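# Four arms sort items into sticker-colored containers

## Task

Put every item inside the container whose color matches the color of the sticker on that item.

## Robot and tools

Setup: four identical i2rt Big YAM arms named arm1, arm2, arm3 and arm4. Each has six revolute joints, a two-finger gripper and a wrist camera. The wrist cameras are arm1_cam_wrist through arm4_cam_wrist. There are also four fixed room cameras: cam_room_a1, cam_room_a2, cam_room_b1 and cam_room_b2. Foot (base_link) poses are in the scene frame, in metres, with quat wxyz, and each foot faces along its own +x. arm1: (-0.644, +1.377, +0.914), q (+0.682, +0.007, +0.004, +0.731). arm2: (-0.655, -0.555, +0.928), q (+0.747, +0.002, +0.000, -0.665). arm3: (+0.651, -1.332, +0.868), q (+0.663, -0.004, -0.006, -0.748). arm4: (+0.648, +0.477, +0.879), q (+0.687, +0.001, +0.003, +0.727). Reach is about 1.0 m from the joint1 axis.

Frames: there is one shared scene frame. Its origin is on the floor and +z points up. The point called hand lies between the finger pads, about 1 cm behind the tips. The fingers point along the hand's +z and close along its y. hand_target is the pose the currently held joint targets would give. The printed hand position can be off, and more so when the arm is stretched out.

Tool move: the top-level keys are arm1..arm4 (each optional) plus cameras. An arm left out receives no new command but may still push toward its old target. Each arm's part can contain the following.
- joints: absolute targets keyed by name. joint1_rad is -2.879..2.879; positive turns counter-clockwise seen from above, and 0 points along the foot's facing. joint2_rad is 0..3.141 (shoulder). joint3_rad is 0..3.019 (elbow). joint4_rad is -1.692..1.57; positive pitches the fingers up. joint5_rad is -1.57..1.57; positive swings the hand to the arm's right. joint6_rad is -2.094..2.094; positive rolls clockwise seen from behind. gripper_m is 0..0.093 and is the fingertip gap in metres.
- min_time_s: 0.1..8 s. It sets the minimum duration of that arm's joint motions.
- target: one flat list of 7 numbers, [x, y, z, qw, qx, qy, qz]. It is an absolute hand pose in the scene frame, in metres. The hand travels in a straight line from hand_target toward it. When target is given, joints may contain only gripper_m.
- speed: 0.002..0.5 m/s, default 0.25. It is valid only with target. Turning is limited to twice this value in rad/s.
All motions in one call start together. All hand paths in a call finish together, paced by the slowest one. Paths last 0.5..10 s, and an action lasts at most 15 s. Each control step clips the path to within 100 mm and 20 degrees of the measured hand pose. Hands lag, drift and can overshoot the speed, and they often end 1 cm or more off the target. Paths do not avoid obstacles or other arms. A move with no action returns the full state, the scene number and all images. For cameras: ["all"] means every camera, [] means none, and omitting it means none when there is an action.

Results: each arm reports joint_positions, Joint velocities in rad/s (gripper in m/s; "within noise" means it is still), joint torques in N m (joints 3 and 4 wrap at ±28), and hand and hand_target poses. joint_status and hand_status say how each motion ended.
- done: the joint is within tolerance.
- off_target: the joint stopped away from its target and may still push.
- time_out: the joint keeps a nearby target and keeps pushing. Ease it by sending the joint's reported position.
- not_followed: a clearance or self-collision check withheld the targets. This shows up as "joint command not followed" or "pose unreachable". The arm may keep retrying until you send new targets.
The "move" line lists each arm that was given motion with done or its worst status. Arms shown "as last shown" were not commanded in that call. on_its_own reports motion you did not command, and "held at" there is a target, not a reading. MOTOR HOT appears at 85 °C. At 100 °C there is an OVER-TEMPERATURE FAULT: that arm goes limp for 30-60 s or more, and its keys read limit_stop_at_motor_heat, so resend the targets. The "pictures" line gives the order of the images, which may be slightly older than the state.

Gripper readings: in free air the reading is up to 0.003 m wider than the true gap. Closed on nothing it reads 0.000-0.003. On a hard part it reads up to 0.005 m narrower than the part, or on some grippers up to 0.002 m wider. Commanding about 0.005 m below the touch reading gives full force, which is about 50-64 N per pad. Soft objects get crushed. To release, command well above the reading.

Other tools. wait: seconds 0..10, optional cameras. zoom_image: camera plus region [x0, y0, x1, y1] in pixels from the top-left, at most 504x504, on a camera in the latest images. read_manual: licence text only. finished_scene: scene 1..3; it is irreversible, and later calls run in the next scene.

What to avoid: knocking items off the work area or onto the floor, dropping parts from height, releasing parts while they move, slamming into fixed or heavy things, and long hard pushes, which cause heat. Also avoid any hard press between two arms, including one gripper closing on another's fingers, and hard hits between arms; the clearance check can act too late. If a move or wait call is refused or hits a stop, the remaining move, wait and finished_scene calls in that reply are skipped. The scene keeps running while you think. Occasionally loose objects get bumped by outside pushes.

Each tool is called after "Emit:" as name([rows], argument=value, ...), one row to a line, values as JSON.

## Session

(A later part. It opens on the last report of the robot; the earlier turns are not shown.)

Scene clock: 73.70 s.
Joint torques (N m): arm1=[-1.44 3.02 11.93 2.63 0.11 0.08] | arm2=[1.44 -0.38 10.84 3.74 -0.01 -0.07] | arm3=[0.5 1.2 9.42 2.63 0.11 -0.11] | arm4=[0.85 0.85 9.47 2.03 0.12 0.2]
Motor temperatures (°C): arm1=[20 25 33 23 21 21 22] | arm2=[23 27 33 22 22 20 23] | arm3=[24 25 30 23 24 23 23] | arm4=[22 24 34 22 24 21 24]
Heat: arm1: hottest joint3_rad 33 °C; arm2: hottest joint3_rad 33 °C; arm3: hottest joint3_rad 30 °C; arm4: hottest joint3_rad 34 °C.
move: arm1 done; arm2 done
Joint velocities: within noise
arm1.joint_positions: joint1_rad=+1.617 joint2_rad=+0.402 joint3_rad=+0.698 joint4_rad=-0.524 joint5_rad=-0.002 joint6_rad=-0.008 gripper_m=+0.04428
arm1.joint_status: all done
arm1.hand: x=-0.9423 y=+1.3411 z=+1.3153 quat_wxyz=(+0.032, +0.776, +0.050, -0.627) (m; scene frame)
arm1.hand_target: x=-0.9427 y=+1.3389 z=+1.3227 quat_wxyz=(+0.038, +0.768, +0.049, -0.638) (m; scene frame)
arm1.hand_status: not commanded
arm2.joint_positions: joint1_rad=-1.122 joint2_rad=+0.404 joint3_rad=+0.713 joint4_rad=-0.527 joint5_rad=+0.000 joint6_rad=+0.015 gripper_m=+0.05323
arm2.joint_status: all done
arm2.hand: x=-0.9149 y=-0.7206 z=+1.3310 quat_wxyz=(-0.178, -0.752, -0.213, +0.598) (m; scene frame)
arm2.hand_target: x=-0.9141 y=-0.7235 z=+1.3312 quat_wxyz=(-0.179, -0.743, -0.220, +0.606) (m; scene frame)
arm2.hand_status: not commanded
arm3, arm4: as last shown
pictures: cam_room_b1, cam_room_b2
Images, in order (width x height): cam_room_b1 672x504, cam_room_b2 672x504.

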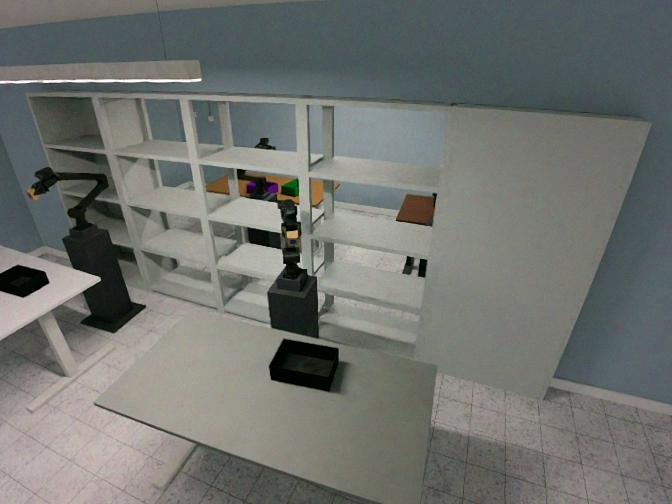

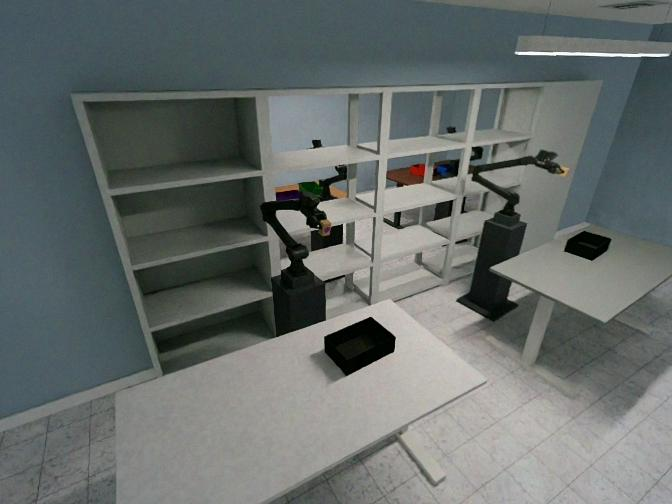

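Emit:
move(arm1={"joints":{"joint1_rad":-2.437},"min_time_s":4.5}, arm2={"joints":{"joint1_rad":0.806},"min_time_s":3.5}, arm3={"joints":{"joint1_rad":-1.887},"min_time_s":4}, arm4={"joints":{"joint1_rad":0.9},"min_time_s":4})

Emit:
move(arm1={"target":[-0.35,1.02,1.18,0.595,0.235,0.747,-0.187],"speed":0.2}, arm2={"target":[-0.36,-0.80,1.19,0.6196,0.2047,0.738,-0.1718],"speed":0.2})

Emit:
move(arm1={"target":[-0.075,0.80,1.115,0.595,0.235,0.747,-0.187],"speed":0.2}, arm2={"target":[-0.075,-0.99,1.115,0.6196,0.2047,0.738,-0.1718],"speed":0.2})

Emit:
move(arm1={"target":[-0.07,0.797,1.075,0.61,0.231,0.735,-0.192],"speed":0.06}, arm2={"target":[-0.07,-0.993,1.07,0.635,0.2,0.725,-0.176],"speed":0.06}, cameras=["arm3_cam_wrist","arm4_cam_wrist","cam_room_a1","cam_room_a2"])

Scene clock: 92.77 s.
Joint torques (N m): arm1=[-2.2 2.84 12 2.61 0.02 0.09] | arm2=[0.79 -0.32 10.81 3.71 -0.01 -0.08] | arm3=[0.56 1.08 9.42 2.66 -0.03 -0.11] | arm4=[1.03 0.62 9.37 2.17 0.11 0.14]
Motor temperatures (°C): arm1=[20 25 33 23 21 21 22] | arm2=[23 26 33 22 22 20 24] | arm3=[24 24 31 23 24 23 23] | arm4=[22 23 34 22 24 21 24]
Heat: arm1: hottest joint3_rad 33 °C; arm2: hottest joint3_rad 33 °C; arm3: hottest joint3_rad 31 °C; arm4: hottest joint3_rad 34 °C.
move: arm1 done; arm2 done; arm3 done; arm4 done
Joint velocities: within noise
arm1.joint_positions: joint1_rad=-2.432 joint2_rad=+0.402 joint3_rad=+0.698 joint4_rad=-0.524 joint5_rad=+0.000 joint6_rad=-0.007 gripper_m=+0.04406
arm1.joint_status: all done
arm1.hand: x=-0.4225 y=+1.1574 z=+1.3067 quat_wxyz=(-0.567, -0.298, -0.728, +0.244) (m; scene frame)
arm1.hand_target: x=-0.4230 y=+1.1558 z=+1.3141 quat_wxyz=(-0.577, -0.299, -0.718, +0.247) (m; scene frame)
arm1.hand_status: not commanded
arm2.joint_positions: joint1_rad=+0.804 joint2_rad=+0.404 joint3_rad=+0.713 joint4_rad=-0.527 joint5_rad=+0.000 joint6_rad=+0.014 gripper_m=+0.05326
arm2.joint_status: all done
arm2.hand: x=-0.4120 y=-0.7423 z=+1.3319 quat_wxyz=(-0.595, -0.255, -0.737, +0.194) (m; scene frame)
arm2.hand_target: x=-0.4108 y=-0.7425 z=+1.3321 quat_wxyz=(-0.600, -0.248, -0.734, +0.200) (m; scene frame)
arm2.hand_status: not commanded
arm3.joint_positions: joint1_rad=-1.877 joint2_rad=+0.400 joint3_rad=+0.707 joint4_rad=-0.519 joint5_rad=+0.001 joint6_rad=+0.006 gripper_m=+0.09399
arm3.joint_status: all done
arm3.hand: x=+0.3721 y=-1.1987 z=+1.2692 quat_wxyz=(+0.126, -0.761, +0.172, +0.613) (m; scene frame)
arm3.hand_target: x=+0.3721 y=-1.1956 z=+1.2695 quat_wxyz=(+0.132, -0.757, +0.172, +0.616) (m; scene frame)
arm3.hand_status: not commanded
arm4.joint_positions: joint1_rad=+0.899 joint2_rad=+0.403 joint3_rad=+0.700 joint4_rad=-0.521 joint5_rad=-0.001 joint6_rad=-0.013 gripper_m=+0.09398
arm4.joint_status: all done
arm4.hand: x=+0.3992 y=+0.6564 z=+1.2782 quat_wxyz=(-0.191, +0.745, -0.233, -0.595) (m; scene frame)
arm4.hand_target: x=+0.3988 y=+0.6564 z=+1.2837 quat_wxyz=(-0.190, +0.737, -0.236, -0.605) (m; scene frame)
arm4.hand_status: not commanded
pictures: none

Scene clock: 94.50 s.
Joint torques (N m): arm1=[-2.2 -4.13 12.15 2.44 -0.14 -0.04] | arm2=[-0.03 -3.25 11.25 3.64 -0.25 -0.09] | arm3=[0.56 1.2 9.48 2.65 -0.03 -0.12] | arm4=[0.91 0.5 9.42 2.32 0.12 0.16]
Motor temperatures (°C): arm1=[20 25 33 23 21 21 22] | arm2=[23 26 32 22 22 20 24] | arm3=[24 24 31 23 24 23 23] | arm4=[22 23 34 22 24 21 24]
Heat: arm1: hottest joint3_rad 33 °C; arm2: hottest joint3_rad 32 °C; arm3: hottest joint3_rad 31 °C; arm4: hottest joint3_rad 34 °C.
move: arm1 off_target; arm2 done
Joint velocities: within noise
arm1.joint_positions: joint1_rad=-2.675 joint2_rad=+1.031 joint3_rad=+0.565 joint4_rad=+0.187 joint5_rad=-0.425 joint6_rad=-0.083 gripper_m=+0.04408
arm1.joint_status: not commanded
arm1.hand: x=-0.3488 y=+1.0256 z=+1.1628 quat_wxyz=(-0.582, -0.245, -0.757, +0.170) (m; scene frame)
arm1.hand_target: x=-0.3502 y=+1.0203 z=+1.1799 quat_wxyz=(-0.594, -0.235, -0.746, +0.187) (m; scene frame)
arm1.hand_status: off_target (0.018 m and 2.9 deg from the pose sent, 0.200 m and 10.5 deg at the start)
arm2.joint_positions: joint1_rad=+0.658 joint2_rad=+0.717 joint3_rad=+0.390 joint4_rad=+0.127 joint5_rad=-0.255 joint6_rad=-0.036 gripper_m=+0.05326
arm2.joint_status: not commanded
arm2.hand: x=-0.3584 y=-0.7976 z=+1.1877 quat_wxyz=(-0.615, -0.211, -0.743, +0.162) (m; scene frame)
arm2.hand_target: x=-0.3600 y=-0.7999 z=+1.1899 quat_wxyz=(-0.619, -0.205, -0.738, +0.172) (m; scene frame)
arm2.hand_status: done (0.004 m and 1.5 deg from the pose sent, 0.162 m and 6.9 deg at the start)
arm3, arm4: as last shown
pictures: none

Scene clock: 96.90 s.
Joint torques (N m): arm1=[-0.67 -16.62 16.31 1.59 0.06 0.15] | arm2=[1.55 -17.08 14.34 2.39 0.12 0.16] | arm3=[0.67 1.03 9.4 2.65 -0.02 -0.12] | arm4=[1.14 0.97 9.43 2.22 0.11 0.16]
Motor temperatures (°C): arm1=[20 25 34 23 21 21 22] | arm2=[23 26 33 22 22 20 24] | arm3=[24 24 31 23 24 23 23] | arm4=[22 23 34 22 24 21 24]
Heat: arm1: hottest joint3_rad 34 °C; arm2: hottest joint3_rad 33 °C; arm3: hottest joint3_rad 31 °C; arm4: hottest joint3_rad 34 °C.
move: arm1 off_target; arm2 off_target
Joint velocities: within noise
arm1.joint_positions: joint1_rad=-2.492 joint2_rad=+1.971 joint3_rad=+1.399 joint4_rad=+0.302 joint5_rad=-0.233 joint6_rad=-0.051 gripper_m=+0.04407
arm1.joint_status: not commanded
arm1.hand: x=-0.0928 y=+0.8097 z=+1.0854 quat_wxyz=(-0.575, -0.243, -0.760, +0.181) (m; scene frame)
arm1.hand_target: x=-0.0770 y=+0.8021 z=+1.1155 quat_wxyz=(-0.595, -0.235, -0.746, +0.187) (m; scene frame)
arm1.hand_status: off_target (0.036 m and 2.9 deg from the pose sent, 0.358 m and 2.9 deg at the start)
arm2.joint_positions: joint1_rad=+0.773 joint2_rad=+1.821 joint3_rad=+1.083 joint4_rad=+0.533 joint5_rad=-0.132 joint6_rad=-0.036 gripper_m=+0.05326
arm2.joint_status: not commanded
arm2.hand: x=-0.0932 y=-0.9823 z=+1.1009 quat_wxyz=(-0.608, -0.207, -0.747, +0.171) (m; scene frame)
arm2.hand_target: x=-0.0764 y=-0.9890 z=+1.1153 quat_wxyz=(-0.620, -0.205, -0.738, +0.172) (m; scene frame)
arm2.hand_status: off_target (0.024 m and 1.7 deg from the pose sent, 0.350 m and 1.5 deg at the start)
arm3, arm4: as last shown
pictures: none

Scene clock: 98.30 s.
Joint torques (N m): arm1=[-1.03 -16.38 14.11 2.7 0.05 0.08] | arm2=[1.55 -17.49 12.45 3.67 0.03 0.18] | arm3=[0.62 1.03 9.42 2.67 -0.03 -0.12] | arm4=[1.38 0.97 9.46 2.29 0.11 0.15]
Motor temperatures (°C): arm1=[20 25 34 23 21 21 22] | arm2=[23 26 33 23 22 20 24] | arm3=[24 24 31 23 24 23 23] | arm4=[22 23 34 22 24 21 24]
Heat: arm1: hottest joint3_rad 34 °C; arm2: hottest joint3_rad 33 °C; arm3: hottest joint3_rad 31 °C; arm4: hottest joint3_rad 34 °C.
move: arm1 off_target; arm2 off_target
Joint velocities: within noise
arm1.joint_positions: joint1_rad=-2.492 joint2_rad=+2.047 joint3_rad=+1.399 joint4_rad=+0.413 joint5_rad=-0.232 joint6_rad=-0.041 gripper_m=+0.04407
arm1.joint_status: not commanded
arm1.hand: x=-0.0873 y=+0.8026 z=+1.0525 quat_wxyz=(-0.588, -0.241, -0.750, +0.185) (m; scene frame)
arm1.hand_target: x=-0.0714 y=+0.7984 z=+1.0754 quat_wxyz=(-0.609, -0.231, -0.734, +0.192) (m; scene frame)
arm1.hand_status: off_target (0.029 m and 3.3 deg from the pose sent, 0.028 m and 5.2 deg at the start)
arm2.joint_positions: joint1_rad=+0.773 joint2_rad=+1.930 joint3_rad=+1.083 joint4_rad=+0.668 joint5_rad=-0.132 joint6_rad=-0.034 gripper_m=+0.05326
arm2.joint_status: not commanded
arm2.hand: x=-0.0864 y=-0.9877 z=+1.0587 quat_wxyz=(-0.617, -0.204, -0.739, +0.175) (m; scene frame)
arm2.hand_target: x=-0.0711 y=-0.9922 z=+1.0700 quat_wxyz=(-0.635, -0.200, -0.725, +0.176) (m; scene frame)
arm2.hand_status: off_target (0.021 m and 2.7 deg from the pose sent, 0.040 m and 4.1 deg at the start)
arm3, arm4: as last shown
pictures: arm3_cam_wrist, arm4_cam_wrist, cam_room_a1, cam_room_a2
Images, in order (width x height): arm3_cam_wrist 672x504, arm4_cam_wrist 672x504, cam_room_a1 672x504, cam_room_a2 672x504.

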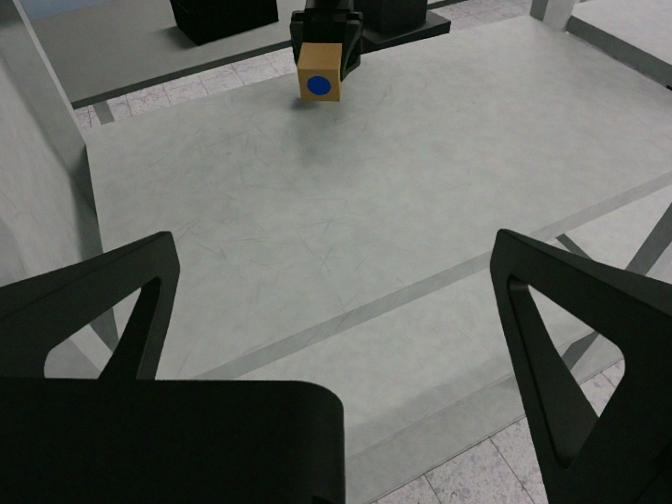

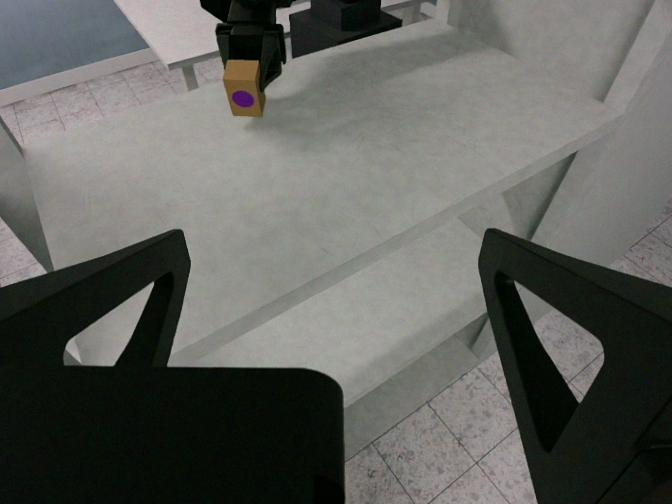

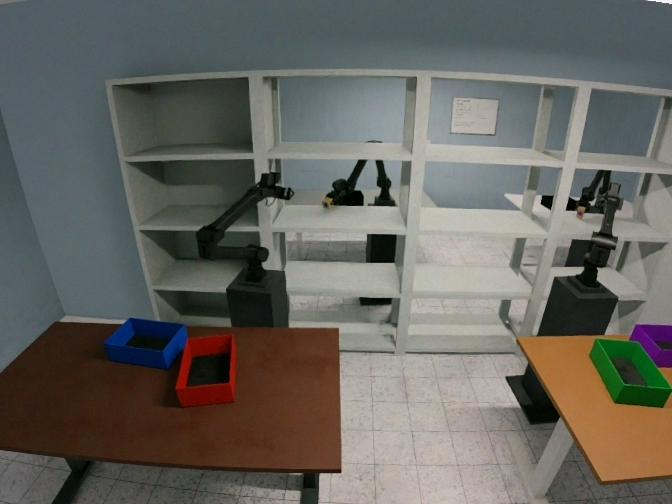

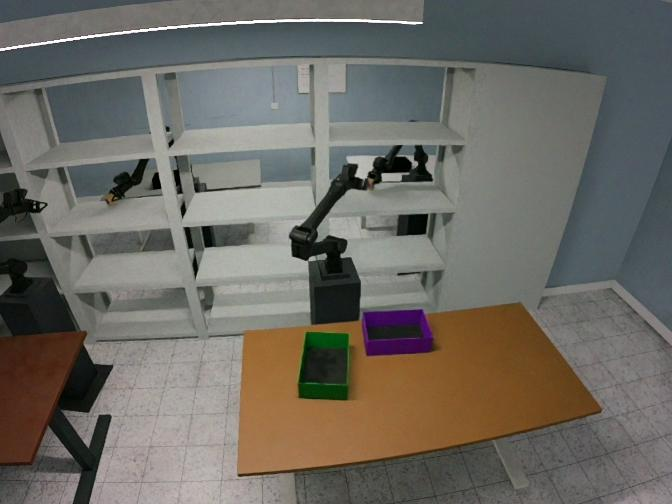

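Emit:
move(arm1={"target":[-0.07,0.797,1.06,0.61,0.231,0.735,-0.192],"speed":0.03}, arm2={"target":[-0.07,-0.993,1.056,0.635,0.2,0.725,-0.176],"speed":0.03})

Emit:
move(arm1={"target":[-0.07,0.797,1.045,0.61,0.231,0.735,-0.192],"speed":0.03}, arm2={"target":[-0.07,-0.993,1.044,0.635,0.2,0.725,-0.176],"speed":0.03})

Emit:
move(arm1={"target":[-0.07,0.797,1.033,0.61,0.231,0.735,-0.192],"speed":0.03}, arm2={"target":[-0.07,-0.993,1.034,0.635,0.2,0.725,-0.176],"speed":0.03}, cameras=["arm3_cam_wrist","arm4_cam_wrist"])

Emit:
zoom_image(camera="arm3_cam_wrist", region=[260, 20, 400, 160])

Emit:
zoom_image(camera="arm4_cam_wrist", region=[180, 20, 320, 160])

Scene clock: 107.73 s.
Joint torques (N m): arm1=[-1.9 -17.03 13.41 2.54 0.04 0.13] | arm2=[1.49 -17.38 11.97 3.66 0.01 0.18] | arm3=[0.62 1.08 9.42 2.62 -0.01 -0.11] | arm4=[0.44 0.38 9.35 2.03 0.1 0.18]
Motor temperatures (°C): arm1=[20 25 34 23 21 21 22] | arm2=[23 26 33 23 22 20 24] | arm3=[24 24 31 23 24 23 23] | arm4=[22 23 34 22 24 21 24]
Heat: arm1: hottest joint3_rad 34 °C; arm2: hottest joint3_rad 33 °C; arm3: hottest joint3_rad 31 °C; arm4: hottest joint3_rad 34 °C.
move: arm1 off_target; arm2 off_target
Joint velocities: within noise
arm1.joint_positions: joint1_rad=-2.492 joint2_rad=+2.070 joint3_rad=+1.399 joint4_rad=+0.443 joint5_rad=-0.232 joint6_rad=-0.041 gripper_m=+0.04407
arm1.joint_status: not commanded
arm1.hand: x=-0.0862 y=+0.8011 z=+1.0418 quat_wxyz=(-0.590, -0.240, -0.748, +0.187) (m; scene frame)
arm1.hand_target: x=-0.0710 y=+0.7981 z=+1.0603 quat_wxyz=(-0.609, -0.231, -0.734, +0.192) (m; scene frame)
arm1.hand_status: off_target (0.025 m and 3.0 deg from the pose sent, 0.020 m and 3.3 deg at the start)
arm2.joint_positions: joint1_rad=+0.773 joint2_rad=+1.956 joint3_rad=+1.083 joint4_rad=+0.699 joint5_rad=-0.132 joint6_rad=-0.034 gripper_m=+0.05326
arm2.joint_status: not commanded
arm2.hand: x=-0.0854 y=-0.9884 z=+1.0482 quat_wxyz=(-0.619, -0.204, -0.738, +0.176) (m; scene frame)
arm2.hand_target: x=-0.0709 y=-0.9923 z=+1.0561 quat_wxyz=(-0.635, -0.200, -0.725, +0.176) (m; scene frame)
arm2.hand_status: off_target (0.018 m and 2.4 deg from the pose sent, 0.017 m and 2.6 deg at the start)
arm3, arm4: as last shown
pictures: none

Scene clock: 108.73 s.
Joint torques (N m): arm1=[-1.79 -15.56 12.89 2.62 0.06 0.13] | arm2=[1.49 -17.67 11.64 3.74 0.01 0.18] | arm3=[0.56 1.03 9.4 2.66 -0.03 -0.11] | arm4=[0.97 1.14 9.46 2.14 0.11 0.15]
Motor temperatures (°C): arm1=[20 25 34 23 21 21 22] | arm2=[23 26 33 23 22 20 24] | arm3=[24 24 31 23 24 23 23] | arm4=[22 23 34 22 24 21 24]
Heat: arm1: hottest joint3_rad 34 °C; arm2: hottest joint3_rad 33 °C; arm3: hottest joint3_rad 31 °C; arm4: hottest joint3_rad 34 °C.
move: arm1 off_target; arm2 off_target
Joint velocities: within noise
arm1.joint_positions: joint1_rad=-2.492 joint2_rad=+2.085 joint3_rad=+1.399 joint4_rad=+0.476 joint5_rad=-0.231 joint6_rad=-0.040 gripper_m=+0.04407
arm1.joint_status: not commanded
arm1.hand: x=-0.0849 y=+0.7998 z=+1.0377 quat_wxyz=(-0.596, -0.238, -0.743, +0.190) (m; scene frame)
arm1.hand_target: x=-0.0706 y=+0.7979 z=+1.0452 quat_wxyz=(-0.609, -0.231, -0.734, +0.192) (m; scene frame)
arm1.hand_status: off_target (0.017 m and 2.0 deg from the pose sent, 0.017 m and 3.0 deg at the start)
arm2.joint_positions: joint1_rad=+0.773 joint2_rad=+1.980 joint3_rad=+1.083 joint4_rad=+0.725 joint5_rad=-0.132 joint6_rad=-0.034 gripper_m=+0.05326
arm2.joint_status: not commanded
arm2.hand: x=-0.0848 y=-0.9889 z=+1.0374 quat_wxyz=(-0.619, -0.204, -0.738, +0.176) (m; scene frame)
arm2.hand_target: x=-0.0709 y=-0.9924 z=+1.0440 quat_wxyz=(-0.635, -0.200, -0.725, +0.176) (m; scene frame)
arm2.hand_status: off_target (0.017 m and 2.3 deg from the pose sent, 0.017 m and 2.4 deg at the start)
arm3, arm4: as last shown
pictures: none

Scene clock: 109.70 s.
Joint torques (N m): arm1=[-1.2 -15.56 12.63 2.37 0.06 0.05] | arm2=[1.49 -17.2 11.43 3.58 0.02 0.19] | arm3=[0.67 0.91 9.44 2.66 -0.02 -0.11] | arm4=[0.73 0.56 9.43 2.26 0.08 0.16]
Motor temperatures (°C): arm1=[20 25 34 23 21 21 22] | arm2=[23 26 33 23 22 20 24] | arm3=[24 24 31 23 24 23 23] | arm4=[22 23 34 22 24 21 24]
Heat: arm1: hottest joint3_rad 34 °C; arm2: hottest joint3_rad 33 °C; arm3: hottest joint3_rad 31 °C; arm4: hottest joint3_rad 34 °C.
move: arm1 off_target; arm2 off_target
Joint velocities: within noise
arm1.joint_positions: joint1_rad=-2.492 joint2_rad=+2.095 joint3_rad=+1.399 joint4_rad=+0.505 joint5_rad=-0.231 joint6_rad=-0.038 gripper_m=+0.04407
arm1.joint_status: not commanded
arm1.hand: x=-0.0839 y=+0.7987 z=+1.0367 quat_wxyz=(-0.603, -0.235, -0.738, +0.193) (m; scene frame)
arm1.hand_target: x=-0.0705 y=+0.7978 z=+1.0331 quat_wxyz=(-0.609, -0.231, -0.734, +0.192) (m; scene frame)
arm1.hand_status: off_target (0.015 m and 1.0 deg from the pose sent, 0.016 m and 2.0 deg at the start)
arm2.joint_positions: joint1_rad=+0.773 joint2_rad=+1.997 joint3_rad=+1.083 joint4_rad=+0.751 joint5_rad=-0.132 joint6_rad=-0.034 gripper_m=+0.05326
arm2.joint_status: not commanded
arm2.hand: x=-0.0843 y=-0.9893 z=+1.0317 quat_wxyz=(-0.622, -0.202, -0.735, +0.177) (m; scene frame)
arm2.hand_target: x=-0.0708 y=-0.9924 z=+1.0339 quat_wxyz=(-0.635, -0.200, -0.725, +0.176) (m; scene frame)
arm2.hand_status: off_target (0.015 m and 1.9 deg from the pose sent, 0.016 m and 2.3 deg at the start)
arm3, arm4: as last shown
pictures: arm3_cam_wrist, arm4_cam_wrist
Images, in order (width x height): arm3_cam_wrist 672x504, arm4_cam_wrist 672x504.

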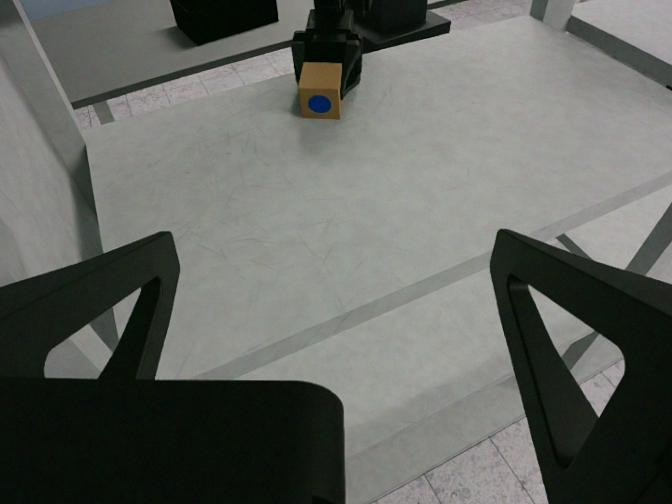

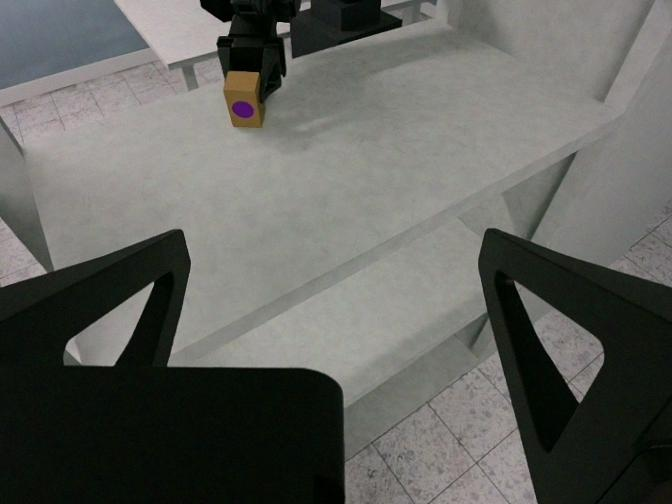

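Scaled by 3.600.

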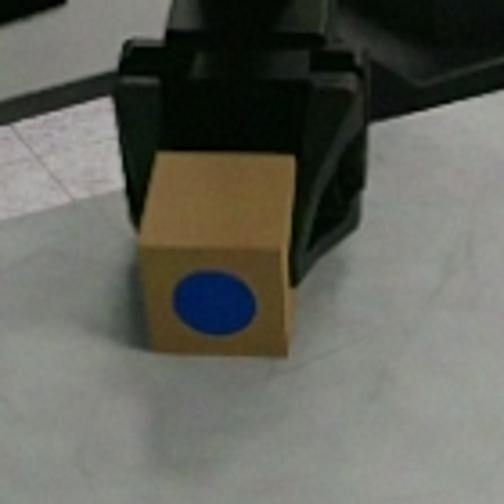

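Scaled by 3.600.

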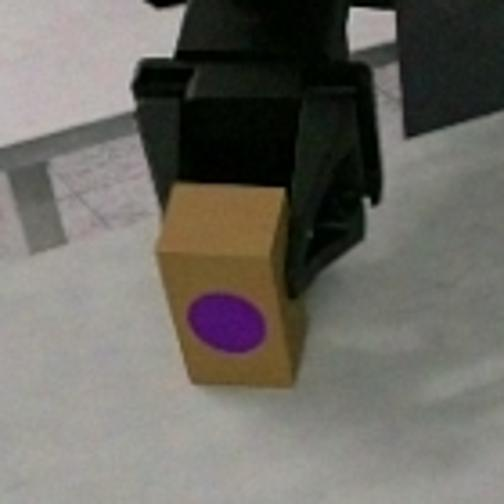

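Emit:
move(arm1={"target":[-0.077,0.798,1.037,0.603,0.235,0.738,-0.193],"speed":0.03}, arm2={"target":[-0.07,-0.993,1.022,0.635,0.2,0.725,-0.176],"speed":0.03})

Emit:
move(arm1={"joints":{"gripper_m":0.08}}, arm2={"target":[-0.07,-0.993,1.012,0.635,0.2,0.725,-0.176],"speed":0.03}, cameras=["arm1_cam_wrist","arm3_cam_wrist","arm4_cam_wrist"])

Emit:
zoom_image(camera="arm3_cam_wrist", region=[260, 20, 400, 160])

Scene clock: 114.60 s.
Joint torques (N m): arm1=[-0.91 -16.44 11.29 1.39 0.15 0.06] | arm2=[1.44 -16.32 11.29 3.18 0.02 0.19] | arm3=[0.62 0.97 9.44 2.63 -0.02 -0.11] | arm4=[0.91 0.73 9.44 2.18 0.1 0.16]
Motor temperatures (°C): arm1=[20 25 34 23 21 21 22] | arm2=[23 26 33 23 22 20 24] | arm3=[24 24 31 23 24 23 23] | arm4=[22 23 34 22 24 21 24]
Heat: arm1: hottest joint3_rad 34 °C; arm2: hottest joint3_rad 33 °C; arm3: hottest joint3_rad 31 °C; arm4: hottest joint3_rad 34 °C.
move: arm1 done; arm2 off_target
Joint velocities: within noise
arm1.joint_positions: joint1_rad=-2.492 joint2_rad=+2.095 joint3_rad=+1.399 joint4_rad=+0.505 joint5_rad=-0.228 joint6_rad=-0.038 gripper_m=+0.04407
arm1.joint_status: not commanded
arm1.hand: x=-0.0842 y=+0.7984 z=+1.0367 quat_wxyz=(-0.603, -0.236, -0.737, +0.194) (m; scene frame)
arm1.hand_target: x=-0.0771 y=+0.7982 z=+1.0371 quat_wxyz=(-0.603, -0.235, -0.738, +0.193) (m; scene frame)
arm1.hand_status: done (0.007 m and 0.2 deg from the pose sent, 0.007 m and 0.1 deg at the start)
arm2.joint_positions: joint1_rad=+0.773 joint2_rad=+2.012 joint3_rad=+1.083 joint4_rad=+0.787 joint5_rad=-0.132 joint6_rad=-0.034 gripper_m=+0.05326
arm2.joint_status: not commanded
arm2.hand: x=-0.0835 y=-0.9899 z=+1.0308 quat_wxyz=(-0.630, -0.200, -0.728, +0.181) (m; scene frame)
arm2.hand_target: x=-0.0709 y=-0.9924 z=+1.0221 quat_wxyz=(-0.635, -0.200, -0.725, +0.176) (m; scene frame)
arm2.hand_status: off_target (0.016 m and 0.9 deg from the pose sent, 0.018 m and 1.8 deg at the start)
arm3, arm4: as last shown
pictures: none

Scene clock: 115.57 s.
Joint torques (N m): arm1=[-1.26 -17.38 11.49 1.69 0.03 0.02] | arm2=[1.44 -15.56 11.1 2.78 0.02 0.17] | arm3=[0.56 1.03 9.43 2.63 -0.03 -0.11] | arm4=[0.62 0.67 9.43 2.21 0.11 0.17]
Motor temperatures (°C): arm1=[20 25 34 23 21 21 22] | arm2=[23 26 33 23 22 20 24] | arm3=[24 24 31 23 24 23 23] | arm4=[22 23 34 22 24 21 24]
Heat: arm1: hottest joint3_rad 34 °C; arm2: hottest joint3_rad 33 °C; arm3: hottest joint3_rad 31 °C; arm4: hottest joint3_rad 34 °C.
move: arm1 done; arm2 off_target
Joint velocities: within noise
arm1.joint_positions: joint1_rad=-2.492 joint2_rad=+2.095 joint3_rad=+1.399 joint4_rad=+0.504 joint5_rad=-0.226 joint6_rad=-0.038 gripper_m=+0.07997
arm1.joint_status: all done
arm1.hand: x=-0.0844 y=+0.7981 z=+1.0364 quat_wxyz=(-0.602, -0.237, -0.737, +0.195) (m; scene frame)
arm1.hand_target: x=-0.0771 y=+0.7982 z=+1.0370 quat_wxyz=(-0.603, -0.235, -0.738, +0.193) (m; scene frame)
arm1.hand_status: not commanded
arm2.joint_positions: joint1_rad=+0.773 joint2_rad=+2.024 joint3_rad=+1.083 joint4_rad=+0.818 joint5_rad=-0.132 joint6_rad=-0.032 gripper_m=+0.05326
arm2.joint_status: not commanded
arm2.hand: x=-0.0830 y=-0.9903 z=+1.0299 quat_wxyz=(-0.637, -0.198, -0.722, +0.183) (m; scene frame)
arm2.hand_target: x=-0.0714 y=-0.9921 z=+1.0121 quat_wxyz=(-0.635, -0.200, -0.725, +0.176) (m; scene frame)
arm2.hand_status: off_target (0.022 m and 0.9 deg from the pose sent, 0.023 m and 0.8 deg at the start)
arm3.joint_positions: joint1_rad=-1.877 joint2_rad=+0.400 joint3_rad=+0.707 joint4_rad=-0.519 joint5_rad=+0.001 joint6_rad=+0.006 gripper_m=+0.09399
arm3.joint_status: not commanded
arm3.hand: x=+0.3721 y=-1.1987 z=+1.2692 quat_wxyz=(+0.126, -0.761, +0.172, +0.613) (m; scene frame)
arm3.hand_target: x=+0.3721 y=-1.1956 z=+1.2695 quat_wxyz=(+0.132, -0.757, +0.172, +0.616) (m; scene frame)
arm3.hand_status: not commanded
arm4.joint_positions: joint1_rad=+0.899 joint2_rad=+0.403 joint3_rad=+0.700 joint4_rad=-0.521 joint5_rad=-0.001 joint6_rad=-0.013 gripper_m=+0.09398
arm4.joint_status: not commanded
arm4.hand: x=+0.3992 y=+0.6564 z=+1.2782 quat_wxyz=(-0.191, +0.745, -0.233, -0.595) (m; scene frame)
arm4.hand_target: x=+0.3988 y=+0.6564 z=+1.2837 quat_wxyz=(-0.190, +0.737, -0.236, -0.605) (m; scene frame)
arm4.hand_status: not commanded
pictures: arm1_cam_wrist, arm3_cam_wrist, arm4_cam_wrist
Images, in order (width x height): arm1_cam_wrist 672x504, arm3_cam_wrist 672x504, arm4_cam_wrist 672x504.

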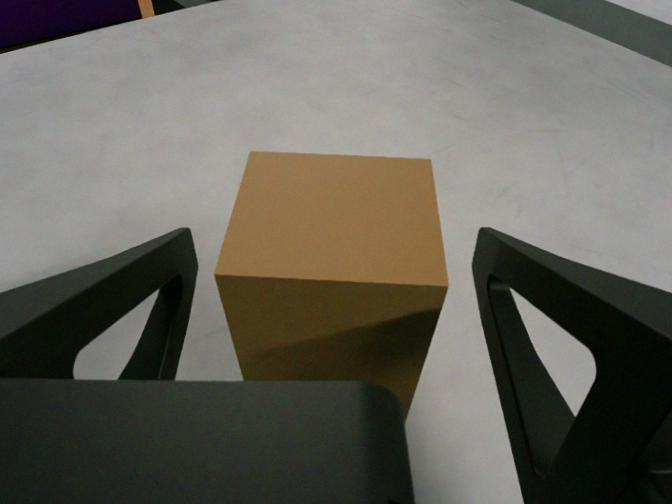

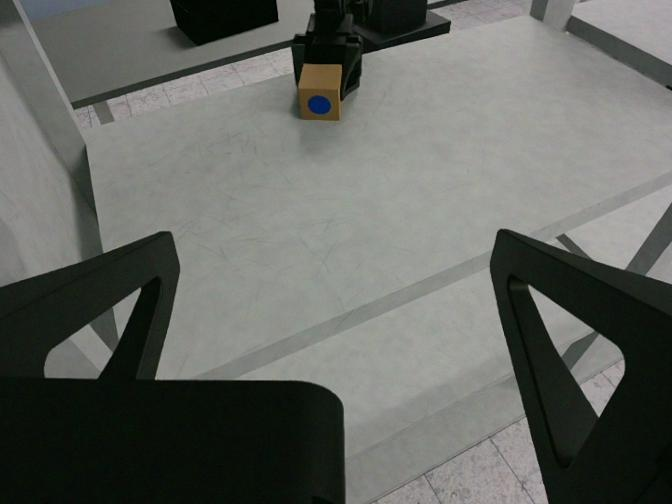

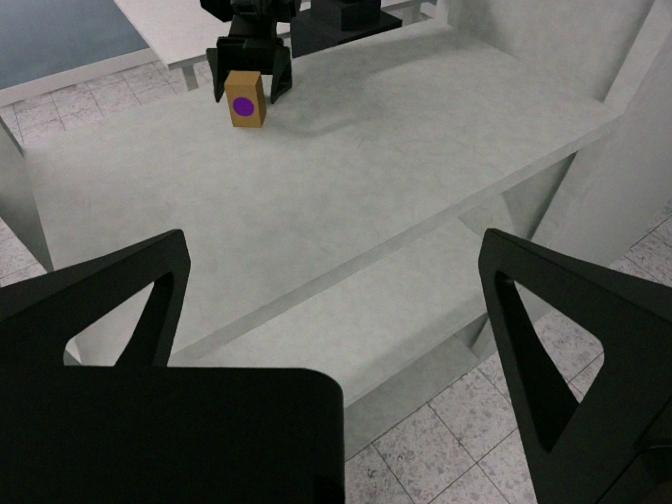

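Scaled by 3.600.

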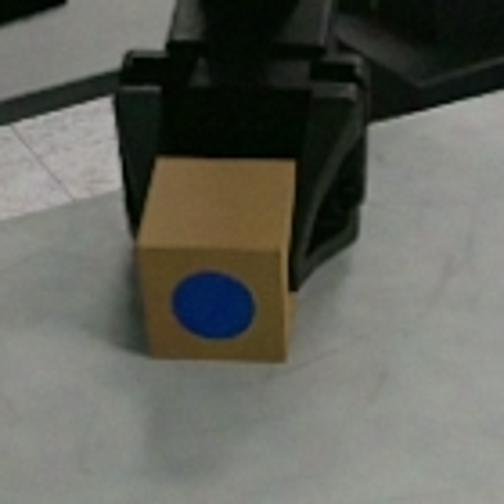

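Arm2 is in contact. Release it and retreat.

Emit:
move(arm1={"target":[-0.21,0.887,1.07,0.588,0.237,0.752,-0.185],"speed":0.12}, arm2={"target":[-0.076,-0.991,1.03,0.637,0.198,0.722,-0.18],"speed":0.03})

Emit:
move(arm2={"joints":{"gripper_m":0.088}}, cameras=["arm2_cam_wrist"])

Scene clock: 120.17 s.
Joint torques (N m): arm1=[-2.67 -13.63 8.98 2.59 -0.04 -0.05] | arm2=[1.26 -19.37 9.73 2.15 0.05 0.12] | arm3=[0.5 1.08 9.43 2.61 -0.01 -0.12] | arm4=[0.73 0.67 9.33 2.24 0.11 0.17]
Motor temperatures (°C): arm1=[20 25 34 23 21 21 22] | arm2=[23 26 33 23 22 20 24] | arm3=[24 24 31 23 24 23 23] | arm4=[22 23 34 22 24 21 24]
Heat: arm1: hottest joint3_rad 34 °C; arm2: hottest joint3_rad 33 °C; arm3: hottest joint3_rad 31 °C; arm4: hottest joint3_rad 34 °C.
move: arm1 off_target; arm2 done
Joint velocities: within noise
arm1.joint_positions: joint1_rad=-2.561 joint2_rad=+1.749 joint3_rad=+0.938 joint4_rad=+0.533 joint5_rad=-0.311 joint6_rad=-0.060 gripper_m=+0.07997
arm1.joint_status: not commanded
arm1.hand: x=-0.2066 y=+0.8915 z=+1.0543 quat_wxyz=(-0.577, -0.244, -0.760, +0.172) (m; scene frame)
arm1.hand_target: x=-0.2100 y=+0.8872 z=+1.0697 quat_wxyz=(-0.587, -0.237, -0.752, +0.185) (m; scene frame)
arm1.hand_status: off_target (0.017 m and 2.3 deg from the pose sent, 0.157 m and 2.5 deg at the start)
arm2.joint_positions: joint1_rad=+0.773 joint2_rad=+2.024 joint3_rad=+1.083 joint4_rad=+0.818 joint5_rad=-0.132 joint6_rad=-0.032 gripper_m=+0.05326
arm2.joint_status: not commanded
arm2.hand: x=-0.0830 y=-0.9903 z=+1.0299 quat_wxyz=(-0.637, -0.198, -0.722, +0.183) (m; scene frame)
arm2.hand_target: x=-0.0762 y=-0.9909 z=+1.0301 quat_wxyz=(-0.637, -0.198, -0.722, +0.180) (m; scene frame)
arm2.hand_status: done (0.007 m and 0.3 deg from the pose sent, 0.007 m and 0.3 deg at the start)
arm3, arm4: as last shown
pictures: none

Scene clock: 120.70 s.
Joint torques (N m): arm1=[-2.43 -13.74 8.66 2.24 -0.11 -0.04] | arm2=[1.2 -19.43 9.65 2.15 0.05 0.11] | arm3=[0.67 1.03 9.46 2.65 -0.03 -0.11] | arm4=[0.85 0.91 9.39 2.03 0.12 0.18]
Motor temperatures (°C): arm1=[20 25 34 23 21 21 22] | arm2=[23 26 33 23 22 20 24] | arm3=[24 24 31 23 24 23 23] | arm4=[22 23 34 22 24 21 24]
Heat: arm1: hottest joint3_rad 34 °C; arm2: hottest joint3_rad 33 °C; arm3: hottest joint3_rad 31 °C; arm4: hottest joint3_rad 34 °C.
move: arm2 done
Joint velocities: within noise
arm1, arm3, arm4: as last shown
arm2.joint_positions: joint1_rad=+0.773 joint2_rad=+2.024 joint3_rad=+1.083 joint4_rad=+0.818 joint5_rad=-0.132 joint6_rad=-0.032 gripper_m=+0.08792
arm2.joint_status: all done
arm2.hand: x=-0.0830 y=-0.9903 z=+1.0299 quat_wxyz=(-0.637, -0.198, -0.722, +0.183) (m; scene frame)
arm2.hand_target: x=-0.0762 y=-0.9909 z=+1.0301 quat_wxyz=(-0.637, -0.198, -0.722, +0.180) (m; scene frame)
arm2.hand_status: not commanded
pictures: arm2_cam_wrist
Images, in order (width x height): arm2_cam_wrist 672x504.

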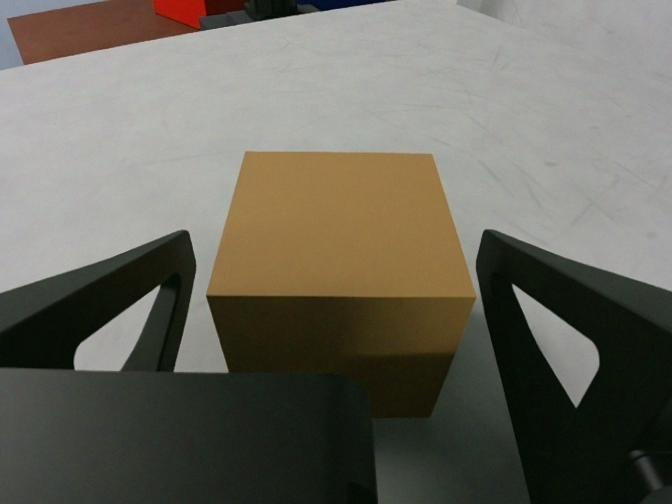

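Emit:
move(arm2={"target":[-0.212,-0.918,1.06,0.63,0.2,0.729,-0.178],"speed":0.12}, arm1={"target":[-0.4,1.05,1.2,0.588,0.237,0.752,-0.185]})

Emit:
move(arm2={"target":[-0.4,-0.80,1.2,0.6196,0.2047,0.738,-0.1718]}, arm3={"target":[0.34,-1.19,1.2,0.119,-0.801,0.170,0.561]}, arm4={"target":[0.36,0.64,1.2,0.119,-0.801,0.170,0.561]})

Emit:
move(arm3={"target":[-0.014,-1.05,1.09,0.1533,-0.7894,0.2189,0.5527],"speed":0.2}, arm4={"target":[-0.010,0.752,1.09,0.1725,-0.7813,0.2463,0.547],"speed":0.2}, cameras=["arm3_cam_wrist","arm4_cam_wrist","arm1_cam_wrist","arm2_cam_wrist"])

Scene clock: 129.77 s.
Joint torques (N m): arm1=[-1.96 -0.32 11.84 1.32 -0.12 -0.06] | arm2=[0.15 -15.15 6.57 3.41 -0.22 -0.01] | arm3=[0.73 1.03 9.44 2.62 -0.01 -0.11] | arm4=[0.62 0.67 9.37 2.07 0.1 0.16]
Motor temperatures (°C): arm1=[20 25 33 23 21 21 22] | arm2=[23 26 33 22 22 20 24] | arm3=[24 24 31 23 24 23 23] | arm4=[22 22 34 22 24 21 24]
Heat: arm1: hottest joint3_rad 33 °C; arm2: hottest joint3_rad 33 °C; arm3: hottest joint3_rad 31 °C; arm4: hottest joint3_rad 34 °C.
move: arm1 done; arm2 done
Joint velocities: within noise
arm1.joint_positions: joint1_rad=-2.789 joint2_rad=+0.806 joint3_rad=+0.540 joint4_rad=+0.014 joint5_rad=-0.531 joint6_rad=-0.122 gripper_m=+0.07997
arm1.joint_status: not commanded
arm1.hand: x=-0.3980 y=+1.0524 z=+1.2039 quat_wxyz=(-0.593, -0.234, -0.748, +0.185) (m; scene frame)
arm1.hand_target: x=-0.4000 y=+1.0501 z=+1.2001 quat_wxyz=(-0.588, -0.237, -0.751, +0.185) (m; scene frame)
arm1.hand_status: done (0.005 m and 0.8 deg from the pose sent, 0.289 m and 2.3 deg at the start)
arm2.joint_positions: joint1_rad=+0.718 joint2_rad=+1.706 joint3_rad=+0.664 joint4_rad=+0.875 joint5_rad=-0.194 joint6_rad=-0.032 gripper_m=+0.08792
arm2.joint_status: not commanded
arm2.hand: x=-0.2075 y=-0.9167 z=+1.0539 quat_wxyz=(-0.624, -0.204, -0.735, +0.171) (m; scene frame)
arm2.hand_target: x=-0.2119 y=-0.9180 z=+1.0601 quat_wxyz=(-0.630, -0.200, -0.729, +0.178) (m; scene frame)
arm2.hand_status: done (0.008 m and 1.3 deg from the pose sent, 0.151 m and 1.3 deg at the start)
arm3, arm4: as last shown
pictures: none

Scene clock: 131.50 s.
Joint torques (N m): arm1=[-2.67 -0.67 11.9 1.44 -0.17 -0.03] | arm2=[0.26 -1.2 11.92 1.91 -0.26 -0.08] | arm3=[2.32 -0.26 9.8 2.61 0.11 -0.11] | arm4=[1.44 0.62 9.77 2 -0.09 -0.08]
Motor temperatures (°C): arm1=[20 25 33 23 21 21 22] | arm2=[23 26 32 22 22 20 24] | arm3=[24 24 31 23 24 23 23] | arm4=[22 22 34 22 24 21 24]
Heat: arm1: hottest joint3_rad 33 °C; arm2: hottest joint3_rad 32 °C; arm3: hottest joint3_rad 31 °C; arm4: hottest joint3_rad 34 °C.
move: arm2 done; arm3 done; arm4 done
Joint velocities: within noise
arm1: as last shown
arm1.joint_positions: joint1_rad=-2.789 joint2_rad=+0.806 joint3_rad=+0.540 joint4_rad=+0.014 joint5_rad=-0.531 joint6_rad=-0.123 gripper_m=+0.07997
arm2.joint_positions: joint1_rad=+0.502 joint2_rad=+0.575 joint3_rad=+0.375 joint4_rad=+0.035 joint5_rad=-0.406 joint6_rad=-0.064 gripper_m=+0.08793
arm2.joint_status: not commanded
arm2.hand: x=-0.3992 y=-0.7986 z=+1.2070 quat_wxyz=(-0.628, -0.204, -0.731, +0.172) (m; scene frame)
arm2.hand_target: x=-0.4001 y=-0.7999 z=+1.2000 quat_wxyz=(-0.620, -0.205, -0.738, +0.172) (m; scene frame)
arm2.hand_status: done (0.007 m and 1.3 deg from the pose sent, 0.268 m and 0.6 deg at the start)
arm3.joint_positions: joint1_rad=-1.872 joint2_rad=+0.512 joint3_rad=+0.631 joint4_rad=-0.470 joint5_rad=+0.012 joint6_rad=+0.000 gripper_m=+0.09399
arm3.joint_status: not commanded
arm3.hand: x=+0.3440 y=-1.1867 z=+1.2002 quat_wxyz=(+0.119, -0.802, +0.179, +0.557) (m; scene frame)
arm3.hand_target: x=+0.3401 y=-1.1900 z=+1.2001 quat_wxyz=(+0.119, -0.801, +0.170, +0.561) (m; scene frame)
arm3.hand_status: done (0.005 m and 1.1 deg from the pose sent, 0.077 m and 7.6 deg at the start)
arm4.joint_positions: joint1_rad=+0.914 joint2_rad=+0.483 joint3_rad=+0.586 joint4_rad=-0.475 joint5_rad=-0.158 joint6_rad=-0.051 gripper_m=+0.09398
arm4.joint_status: not commanded
arm4.hand: x=+0.3642 y=+0.6409 z=+1.1962 quat_wxyz=(-0.116, +0.803, -0.181, -0.555) (m; scene frame)
arm4.hand_target: x=+0.3601 y=+0.6399 z=+1.1999 quat_wxyz=(-0.119, +0.801, -0.170, -0.561) (m; scene frame)
arm4.hand_status: done (0.006 m and 1.5 deg from the pose sent, 0.089 m and 13.3 deg at the start)
pictures: none

Scene clock: 134.20 s.
Joint torques (N m): arm1=[-2.43 -1.14 11.64 1.39 -0.13 -0.07] | arm2=[0.26 -1.14 11.96 1.92 -0.25 -0.09] | arm3=[2.55 -17.79 13.14 2.28 0.17 0.02] | arm4=[1.2 -17.44 11.78 1.81 0.32 0.18]
Motor temperatures (°C): arm1=[20 25 33 23 21 21 22] | arm2=[23 26 32 22 22 20 24] | arm3=[24 24 31 23 24 23 23] | arm4=[22 22 34 22 24 21 24]
Heat: arm1: hottest joint3_rad 33 °C; arm2: hottest joint3_rad 32 °C; arm3: hottest joint3_rad 31 °C; arm4: hottest joint3_rad 34 °C.
move: arm3 off_target; arm4 off_target
Joint velocities: within noise
arm1, arm2: as last shown
arm2.joint_positions: joint1_rad=+0.502 joint2_rad=+0.575 joint3_rad=+0.375 joint4_rad=+0.035 joint5_rad=-0.406 joint6_rad=-0.065 gripper_m=+0.08793
arm2.hand: x=-0.3992 y=-0.7986 z=+1.2070 quat_wxyz=(-0.628, -0.204, -0.731, +0.173) (m; scene frame)
arm3.joint_positions: joint1_rad=-1.817 joint2_rad=+1.730 joint3_rad=+1.190 joint4_rad=+0.137 joint5_rad=+0.178 joint6_rad=+0.046 gripper_m=+0.09399
arm3.joint_status: not commanded
arm3.hand: x=+0.0066 y=-1.0476 z=+1.0635 quat_wxyz=(+0.156, -0.805, +0.222, +0.528) (m; scene frame)
arm3.hand_target: x=-0.0121 y=-1.0510 z=+1.0902 quat_wxyz=(+0.153, -0.789, +0.219, +0.553) (m; scene frame)
arm3.hand_status: off_target (0.034 m and 3.4 deg from the pose sent, 0.399 m and 6.2 deg at the start)
arm4.joint_positions: joint1_rad=+1.179 joint2_rad=+1.735 joint3_rad=+1.163 joint4_rad=+0.162 joint5_rad=+0.262 joint6_rad=+0.080 gripper_m=+0.09398
arm4.joint_status: not commanded
arm4.hand: x=+0.0083 y=+0.7494 z=+1.0708 quat_wxyz=(-0.176, +0.795, -0.242, -0.527) (m; scene frame)
arm4.hand_target: x=-0.0085 y=+0.7513 z=+1.0904 quat_wxyz=(-0.172, +0.781, -0.246, -0.547) (m; scene frame)
arm4.hand_status: off_target (0.027 m and 2.9 deg from the pose sent, 0.405 m and 10.2 deg at the start)
pictures: arm1_cam_wrist, arm2_cam_wrist, arm3_cam_wrist, arm4_cam_wrist
Images, in order (width x height): arm1_cam_wrist 672x504, arm2_cam_wrist 672x504, arm3_cam_wrist 672x504, arm4_cam_wrist 672x504.

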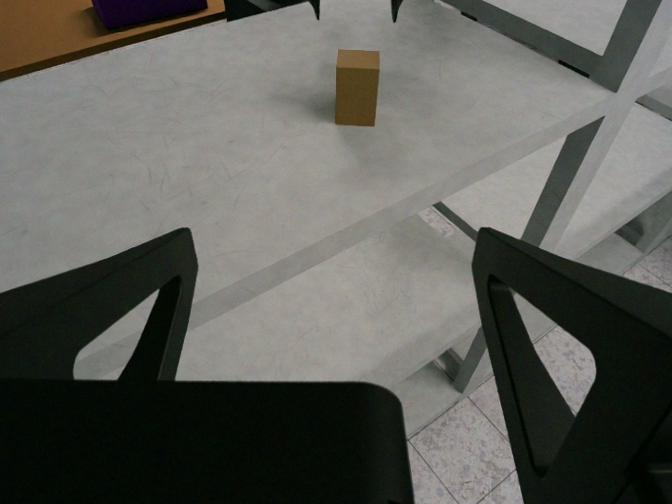

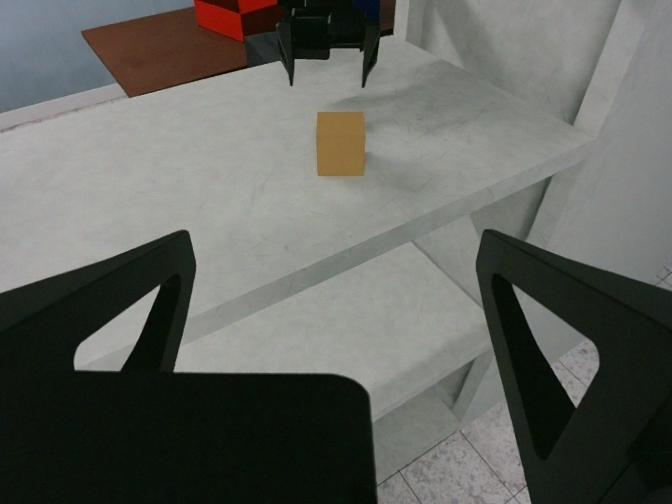

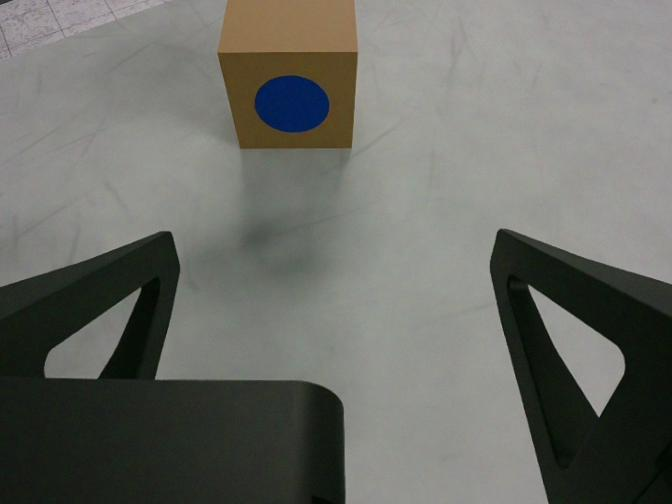

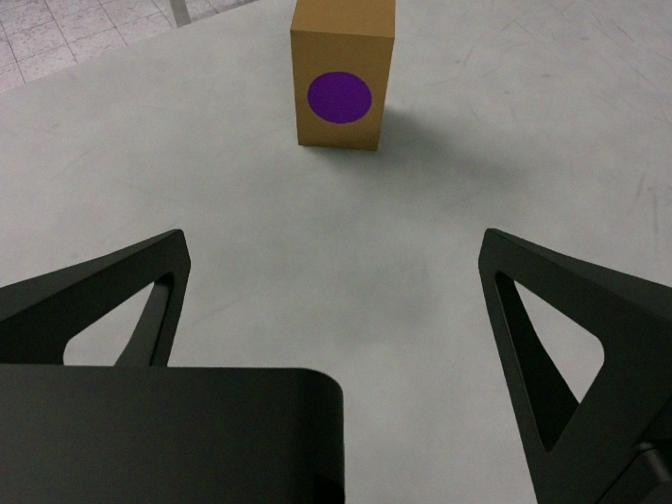

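Emit:
move(arm3={"target":[-0.076,-1.034,1.07,0.1533,-0.7894,0.2189,0.5527],"speed":0.12}, arm4={"target":[-0.075,0.809,1.053,0.1915,-0.7722,0.2734,0.5407],"speed":0.12}, cameras=["arm3_cam_wrist","arm4_cam_wrist"])

Scene clock: 142.10 s.
Joint torques (N m): arm1=[-2.43 -0.56 11.96 1.42 -0.15 -0.07] | arm2=[0.15 -1.14 11.95 1.92 -0.25 -0.08] | arm3=[2.43 -20.01 13.55 1.46 0.18 0.02] | arm4=[0.56 -20.72 12.18 1.16 0.32 0.16]
Motor temperatures (°C): arm1=[20 25 33 23 21 21 22] | arm2=[23 26 32 22 22 20 23] | arm3=[24 24 32 23 24 23 23] | arm4=[22 23 36 22 24 21 24]
Heat: arm1: hottest joint3_rad 33 °C; arm2: hottest joint3_rad 32 °C; arm3: hottest joint3_rad 32 °C; arm4: hottest joint3_rad 36 °C.
move: arm3 off_target; arm4 off_target
Joint velocities: within noise
arm1, arm2: as last shown
arm3.joint_positions: joint1_rad=-1.808 joint2_rad=+1.893 joint3_rad=+1.381 joint4_rad=+0.134 joint5_rad=+0.188 joint6_rad=+0.049 gripper_m=+0.09399
arm3.joint_status: not commanded
arm3.hand: x=-0.0561 y=-1.0298 z=+1.0533 quat_wxyz=(+0.157, -0.798, +0.222, +0.539) (m; scene frame)
arm3.hand_target: x=-0.0744 y=-1.0347 z=+1.0702 quat_wxyz=(+0.153, -0.789, +0.219, +0.553) (m; scene frame)
arm3.hand_status: off_target (0.026 m and 1.9 deg from the pose sent, 0.084 m and 3.3 deg at the start)
arm4.joint_positions: joint1_rad=+1.154 joint2_rad=+1.964 joint3_rad=+1.413 joint4_rad=+0.162 joint5_rad=+0.295 joint6_rad=+0.093 gripper_m=+0.09398
arm4.joint_status: not commanded
arm4.hand: x=-0.0611 y=+0.7997 z=+1.0443 quat_wxyz=(-0.192, +0.781, -0.266, -0.531) (m; scene frame)
arm4.hand_target: x=-0.0737 y=+0.8086 z=+1.0529 quat_wxyz=(-0.192, +0.772, -0.273, -0.541) (m; scene frame)
arm4.hand_status: off_target (0.019 m and 1.7 deg from the pose sent, 0.104 m and 5.0 deg at the start)
pictures: arm3_cam_wrist, arm4_cam_wrist
Images, in order (width x height): arm3_cam_wrist 672x504, arm4_cam_wrist 672x504.

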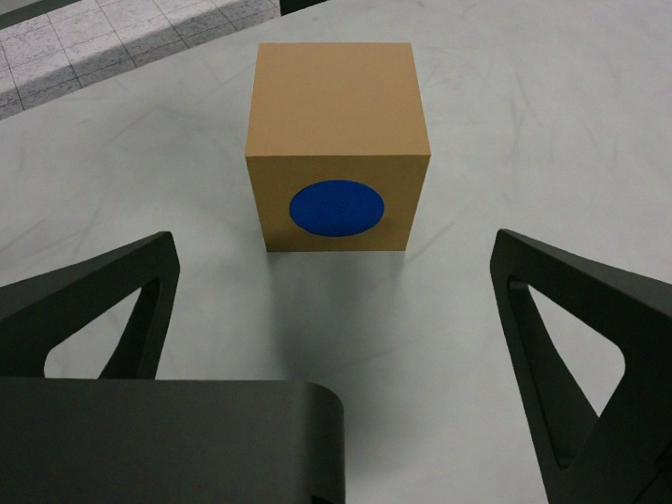

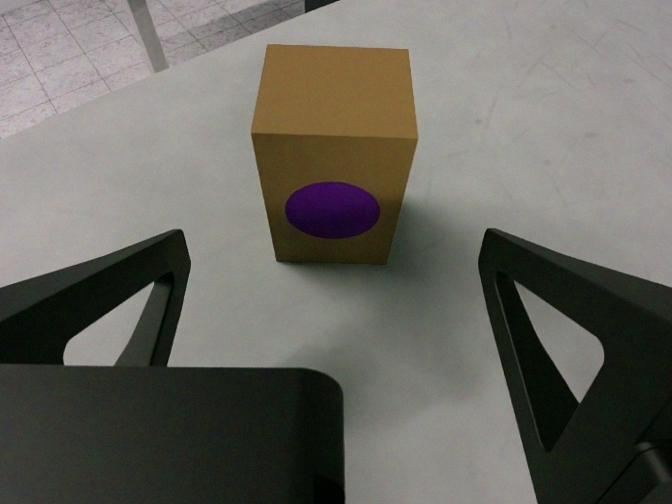

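Emit:
move(arm3={"target":[-0.128,-1.002,1.05,0.1533,-0.7894,0.2189,0.5527],"speed":0.1}, arm4={"target":[-0.118,0.843,1.046,0.1915,-0.7722,0.2734,0.5407],"speed":0.1}, cameras=["arm3_cam_wrist","arm4_cam_wrist"])

Scene clock: 151.97 s.
Joint torques (N m): arm1=[-2.9 -0.73 11.92 1.28 -0.19 -0.07] | arm2=[0.21 -1.08 11.93 1.92 -0.25 -0.08] | arm3=[1.2 -22.89 13.83 1.51 -0.04 -0.05] | arm4=[0.91 -22.83 12.51 0.98 0.03 0.08]
Motor temperatures (°C): arm1=[20 25 33 23 21 21 22] | arm2=[23 26 33 22 22 20 23] | arm3=[24 25 33 23 24 23 23] | arm4=[22 24 36 22 24 21 24]
Heat: arm1: hottest joint3_rad 33 °C; arm2: hottest joint3_rad 33 °C; arm3: hottest joint3_rad 33 °C; arm4: hottest joint3_rad 36 °C.
move: arm3 off_target; arm4 off_target
Joint velocities: within noise
arm1, arm2: as last shown
arm3.joint_positions: joint1_rad=-1.808 joint2_rad=+2.058 joint3_rad=+1.591 joint4_rad=+0.088 joint5_rad=+0.175 joint6_rad=+0.049 gripper_m=+0.09399
arm3.joint_status: not commanded
arm3.hand: x=-0.1143 y=-1.0106 z=+1.0323 quat_wxyz=(+0.152, -0.799, +0.218, +0.539) (m; scene frame)
arm3.hand_target: x=-0.1263 y=-1.0026 z=+1.0502 quat_wxyz=(+0.153, -0.789, +0.219, +0.553) (m; scene frame)
arm3.hand_status: off_target (0.024 m and 1.9 deg from the pose sent, 0.077 m and 1.9 deg at the start)
arm4.joint_positions: joint1_rad=+1.131 joint2_rad=+2.092 joint3_rad=+1.612 joint4_rad=+0.101 joint5_rad=+0.280 joint6_rad=+0.093 gripper_m=+0.09398
arm4.joint_status: not commanded
arm4.hand: x=-0.1049 y=+0.8344 z=+1.0409 quat_wxyz=(-0.193, +0.777, -0.271, -0.535) (m; scene frame)
arm4.hand_target: x=-0.1168 y=+0.8426 z=+1.0460 quat_wxyz=(-0.192, +0.772, -0.273, -0.541) (m; scene frame)
arm4.hand_status: off_target (0.016 m and 0.9 deg from the pose sent, 0.072 m and 1.7 deg at the start)
pictures: arm3_cam_wrist, arm4_cam_wrist
Images, in order (width x height): arm3_cam_wrist 672x504, arm4_cam_wrist 672x504.

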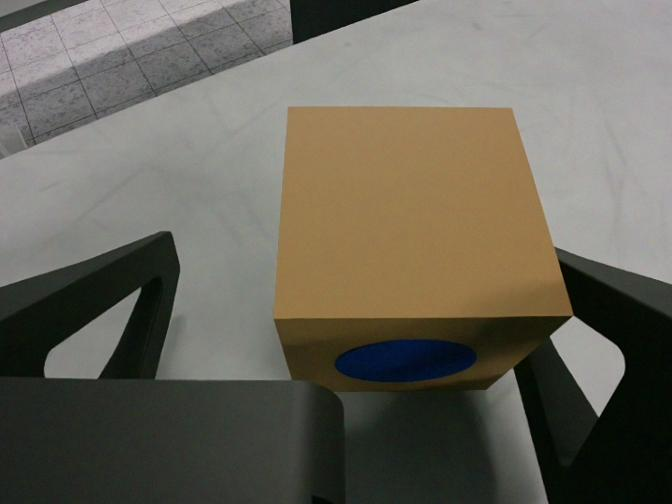

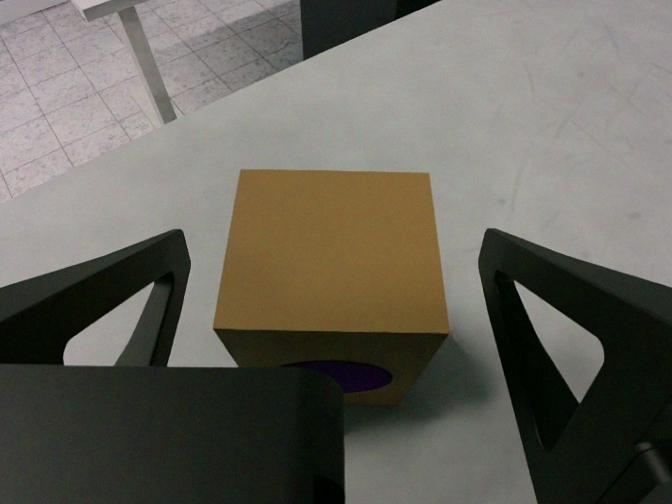

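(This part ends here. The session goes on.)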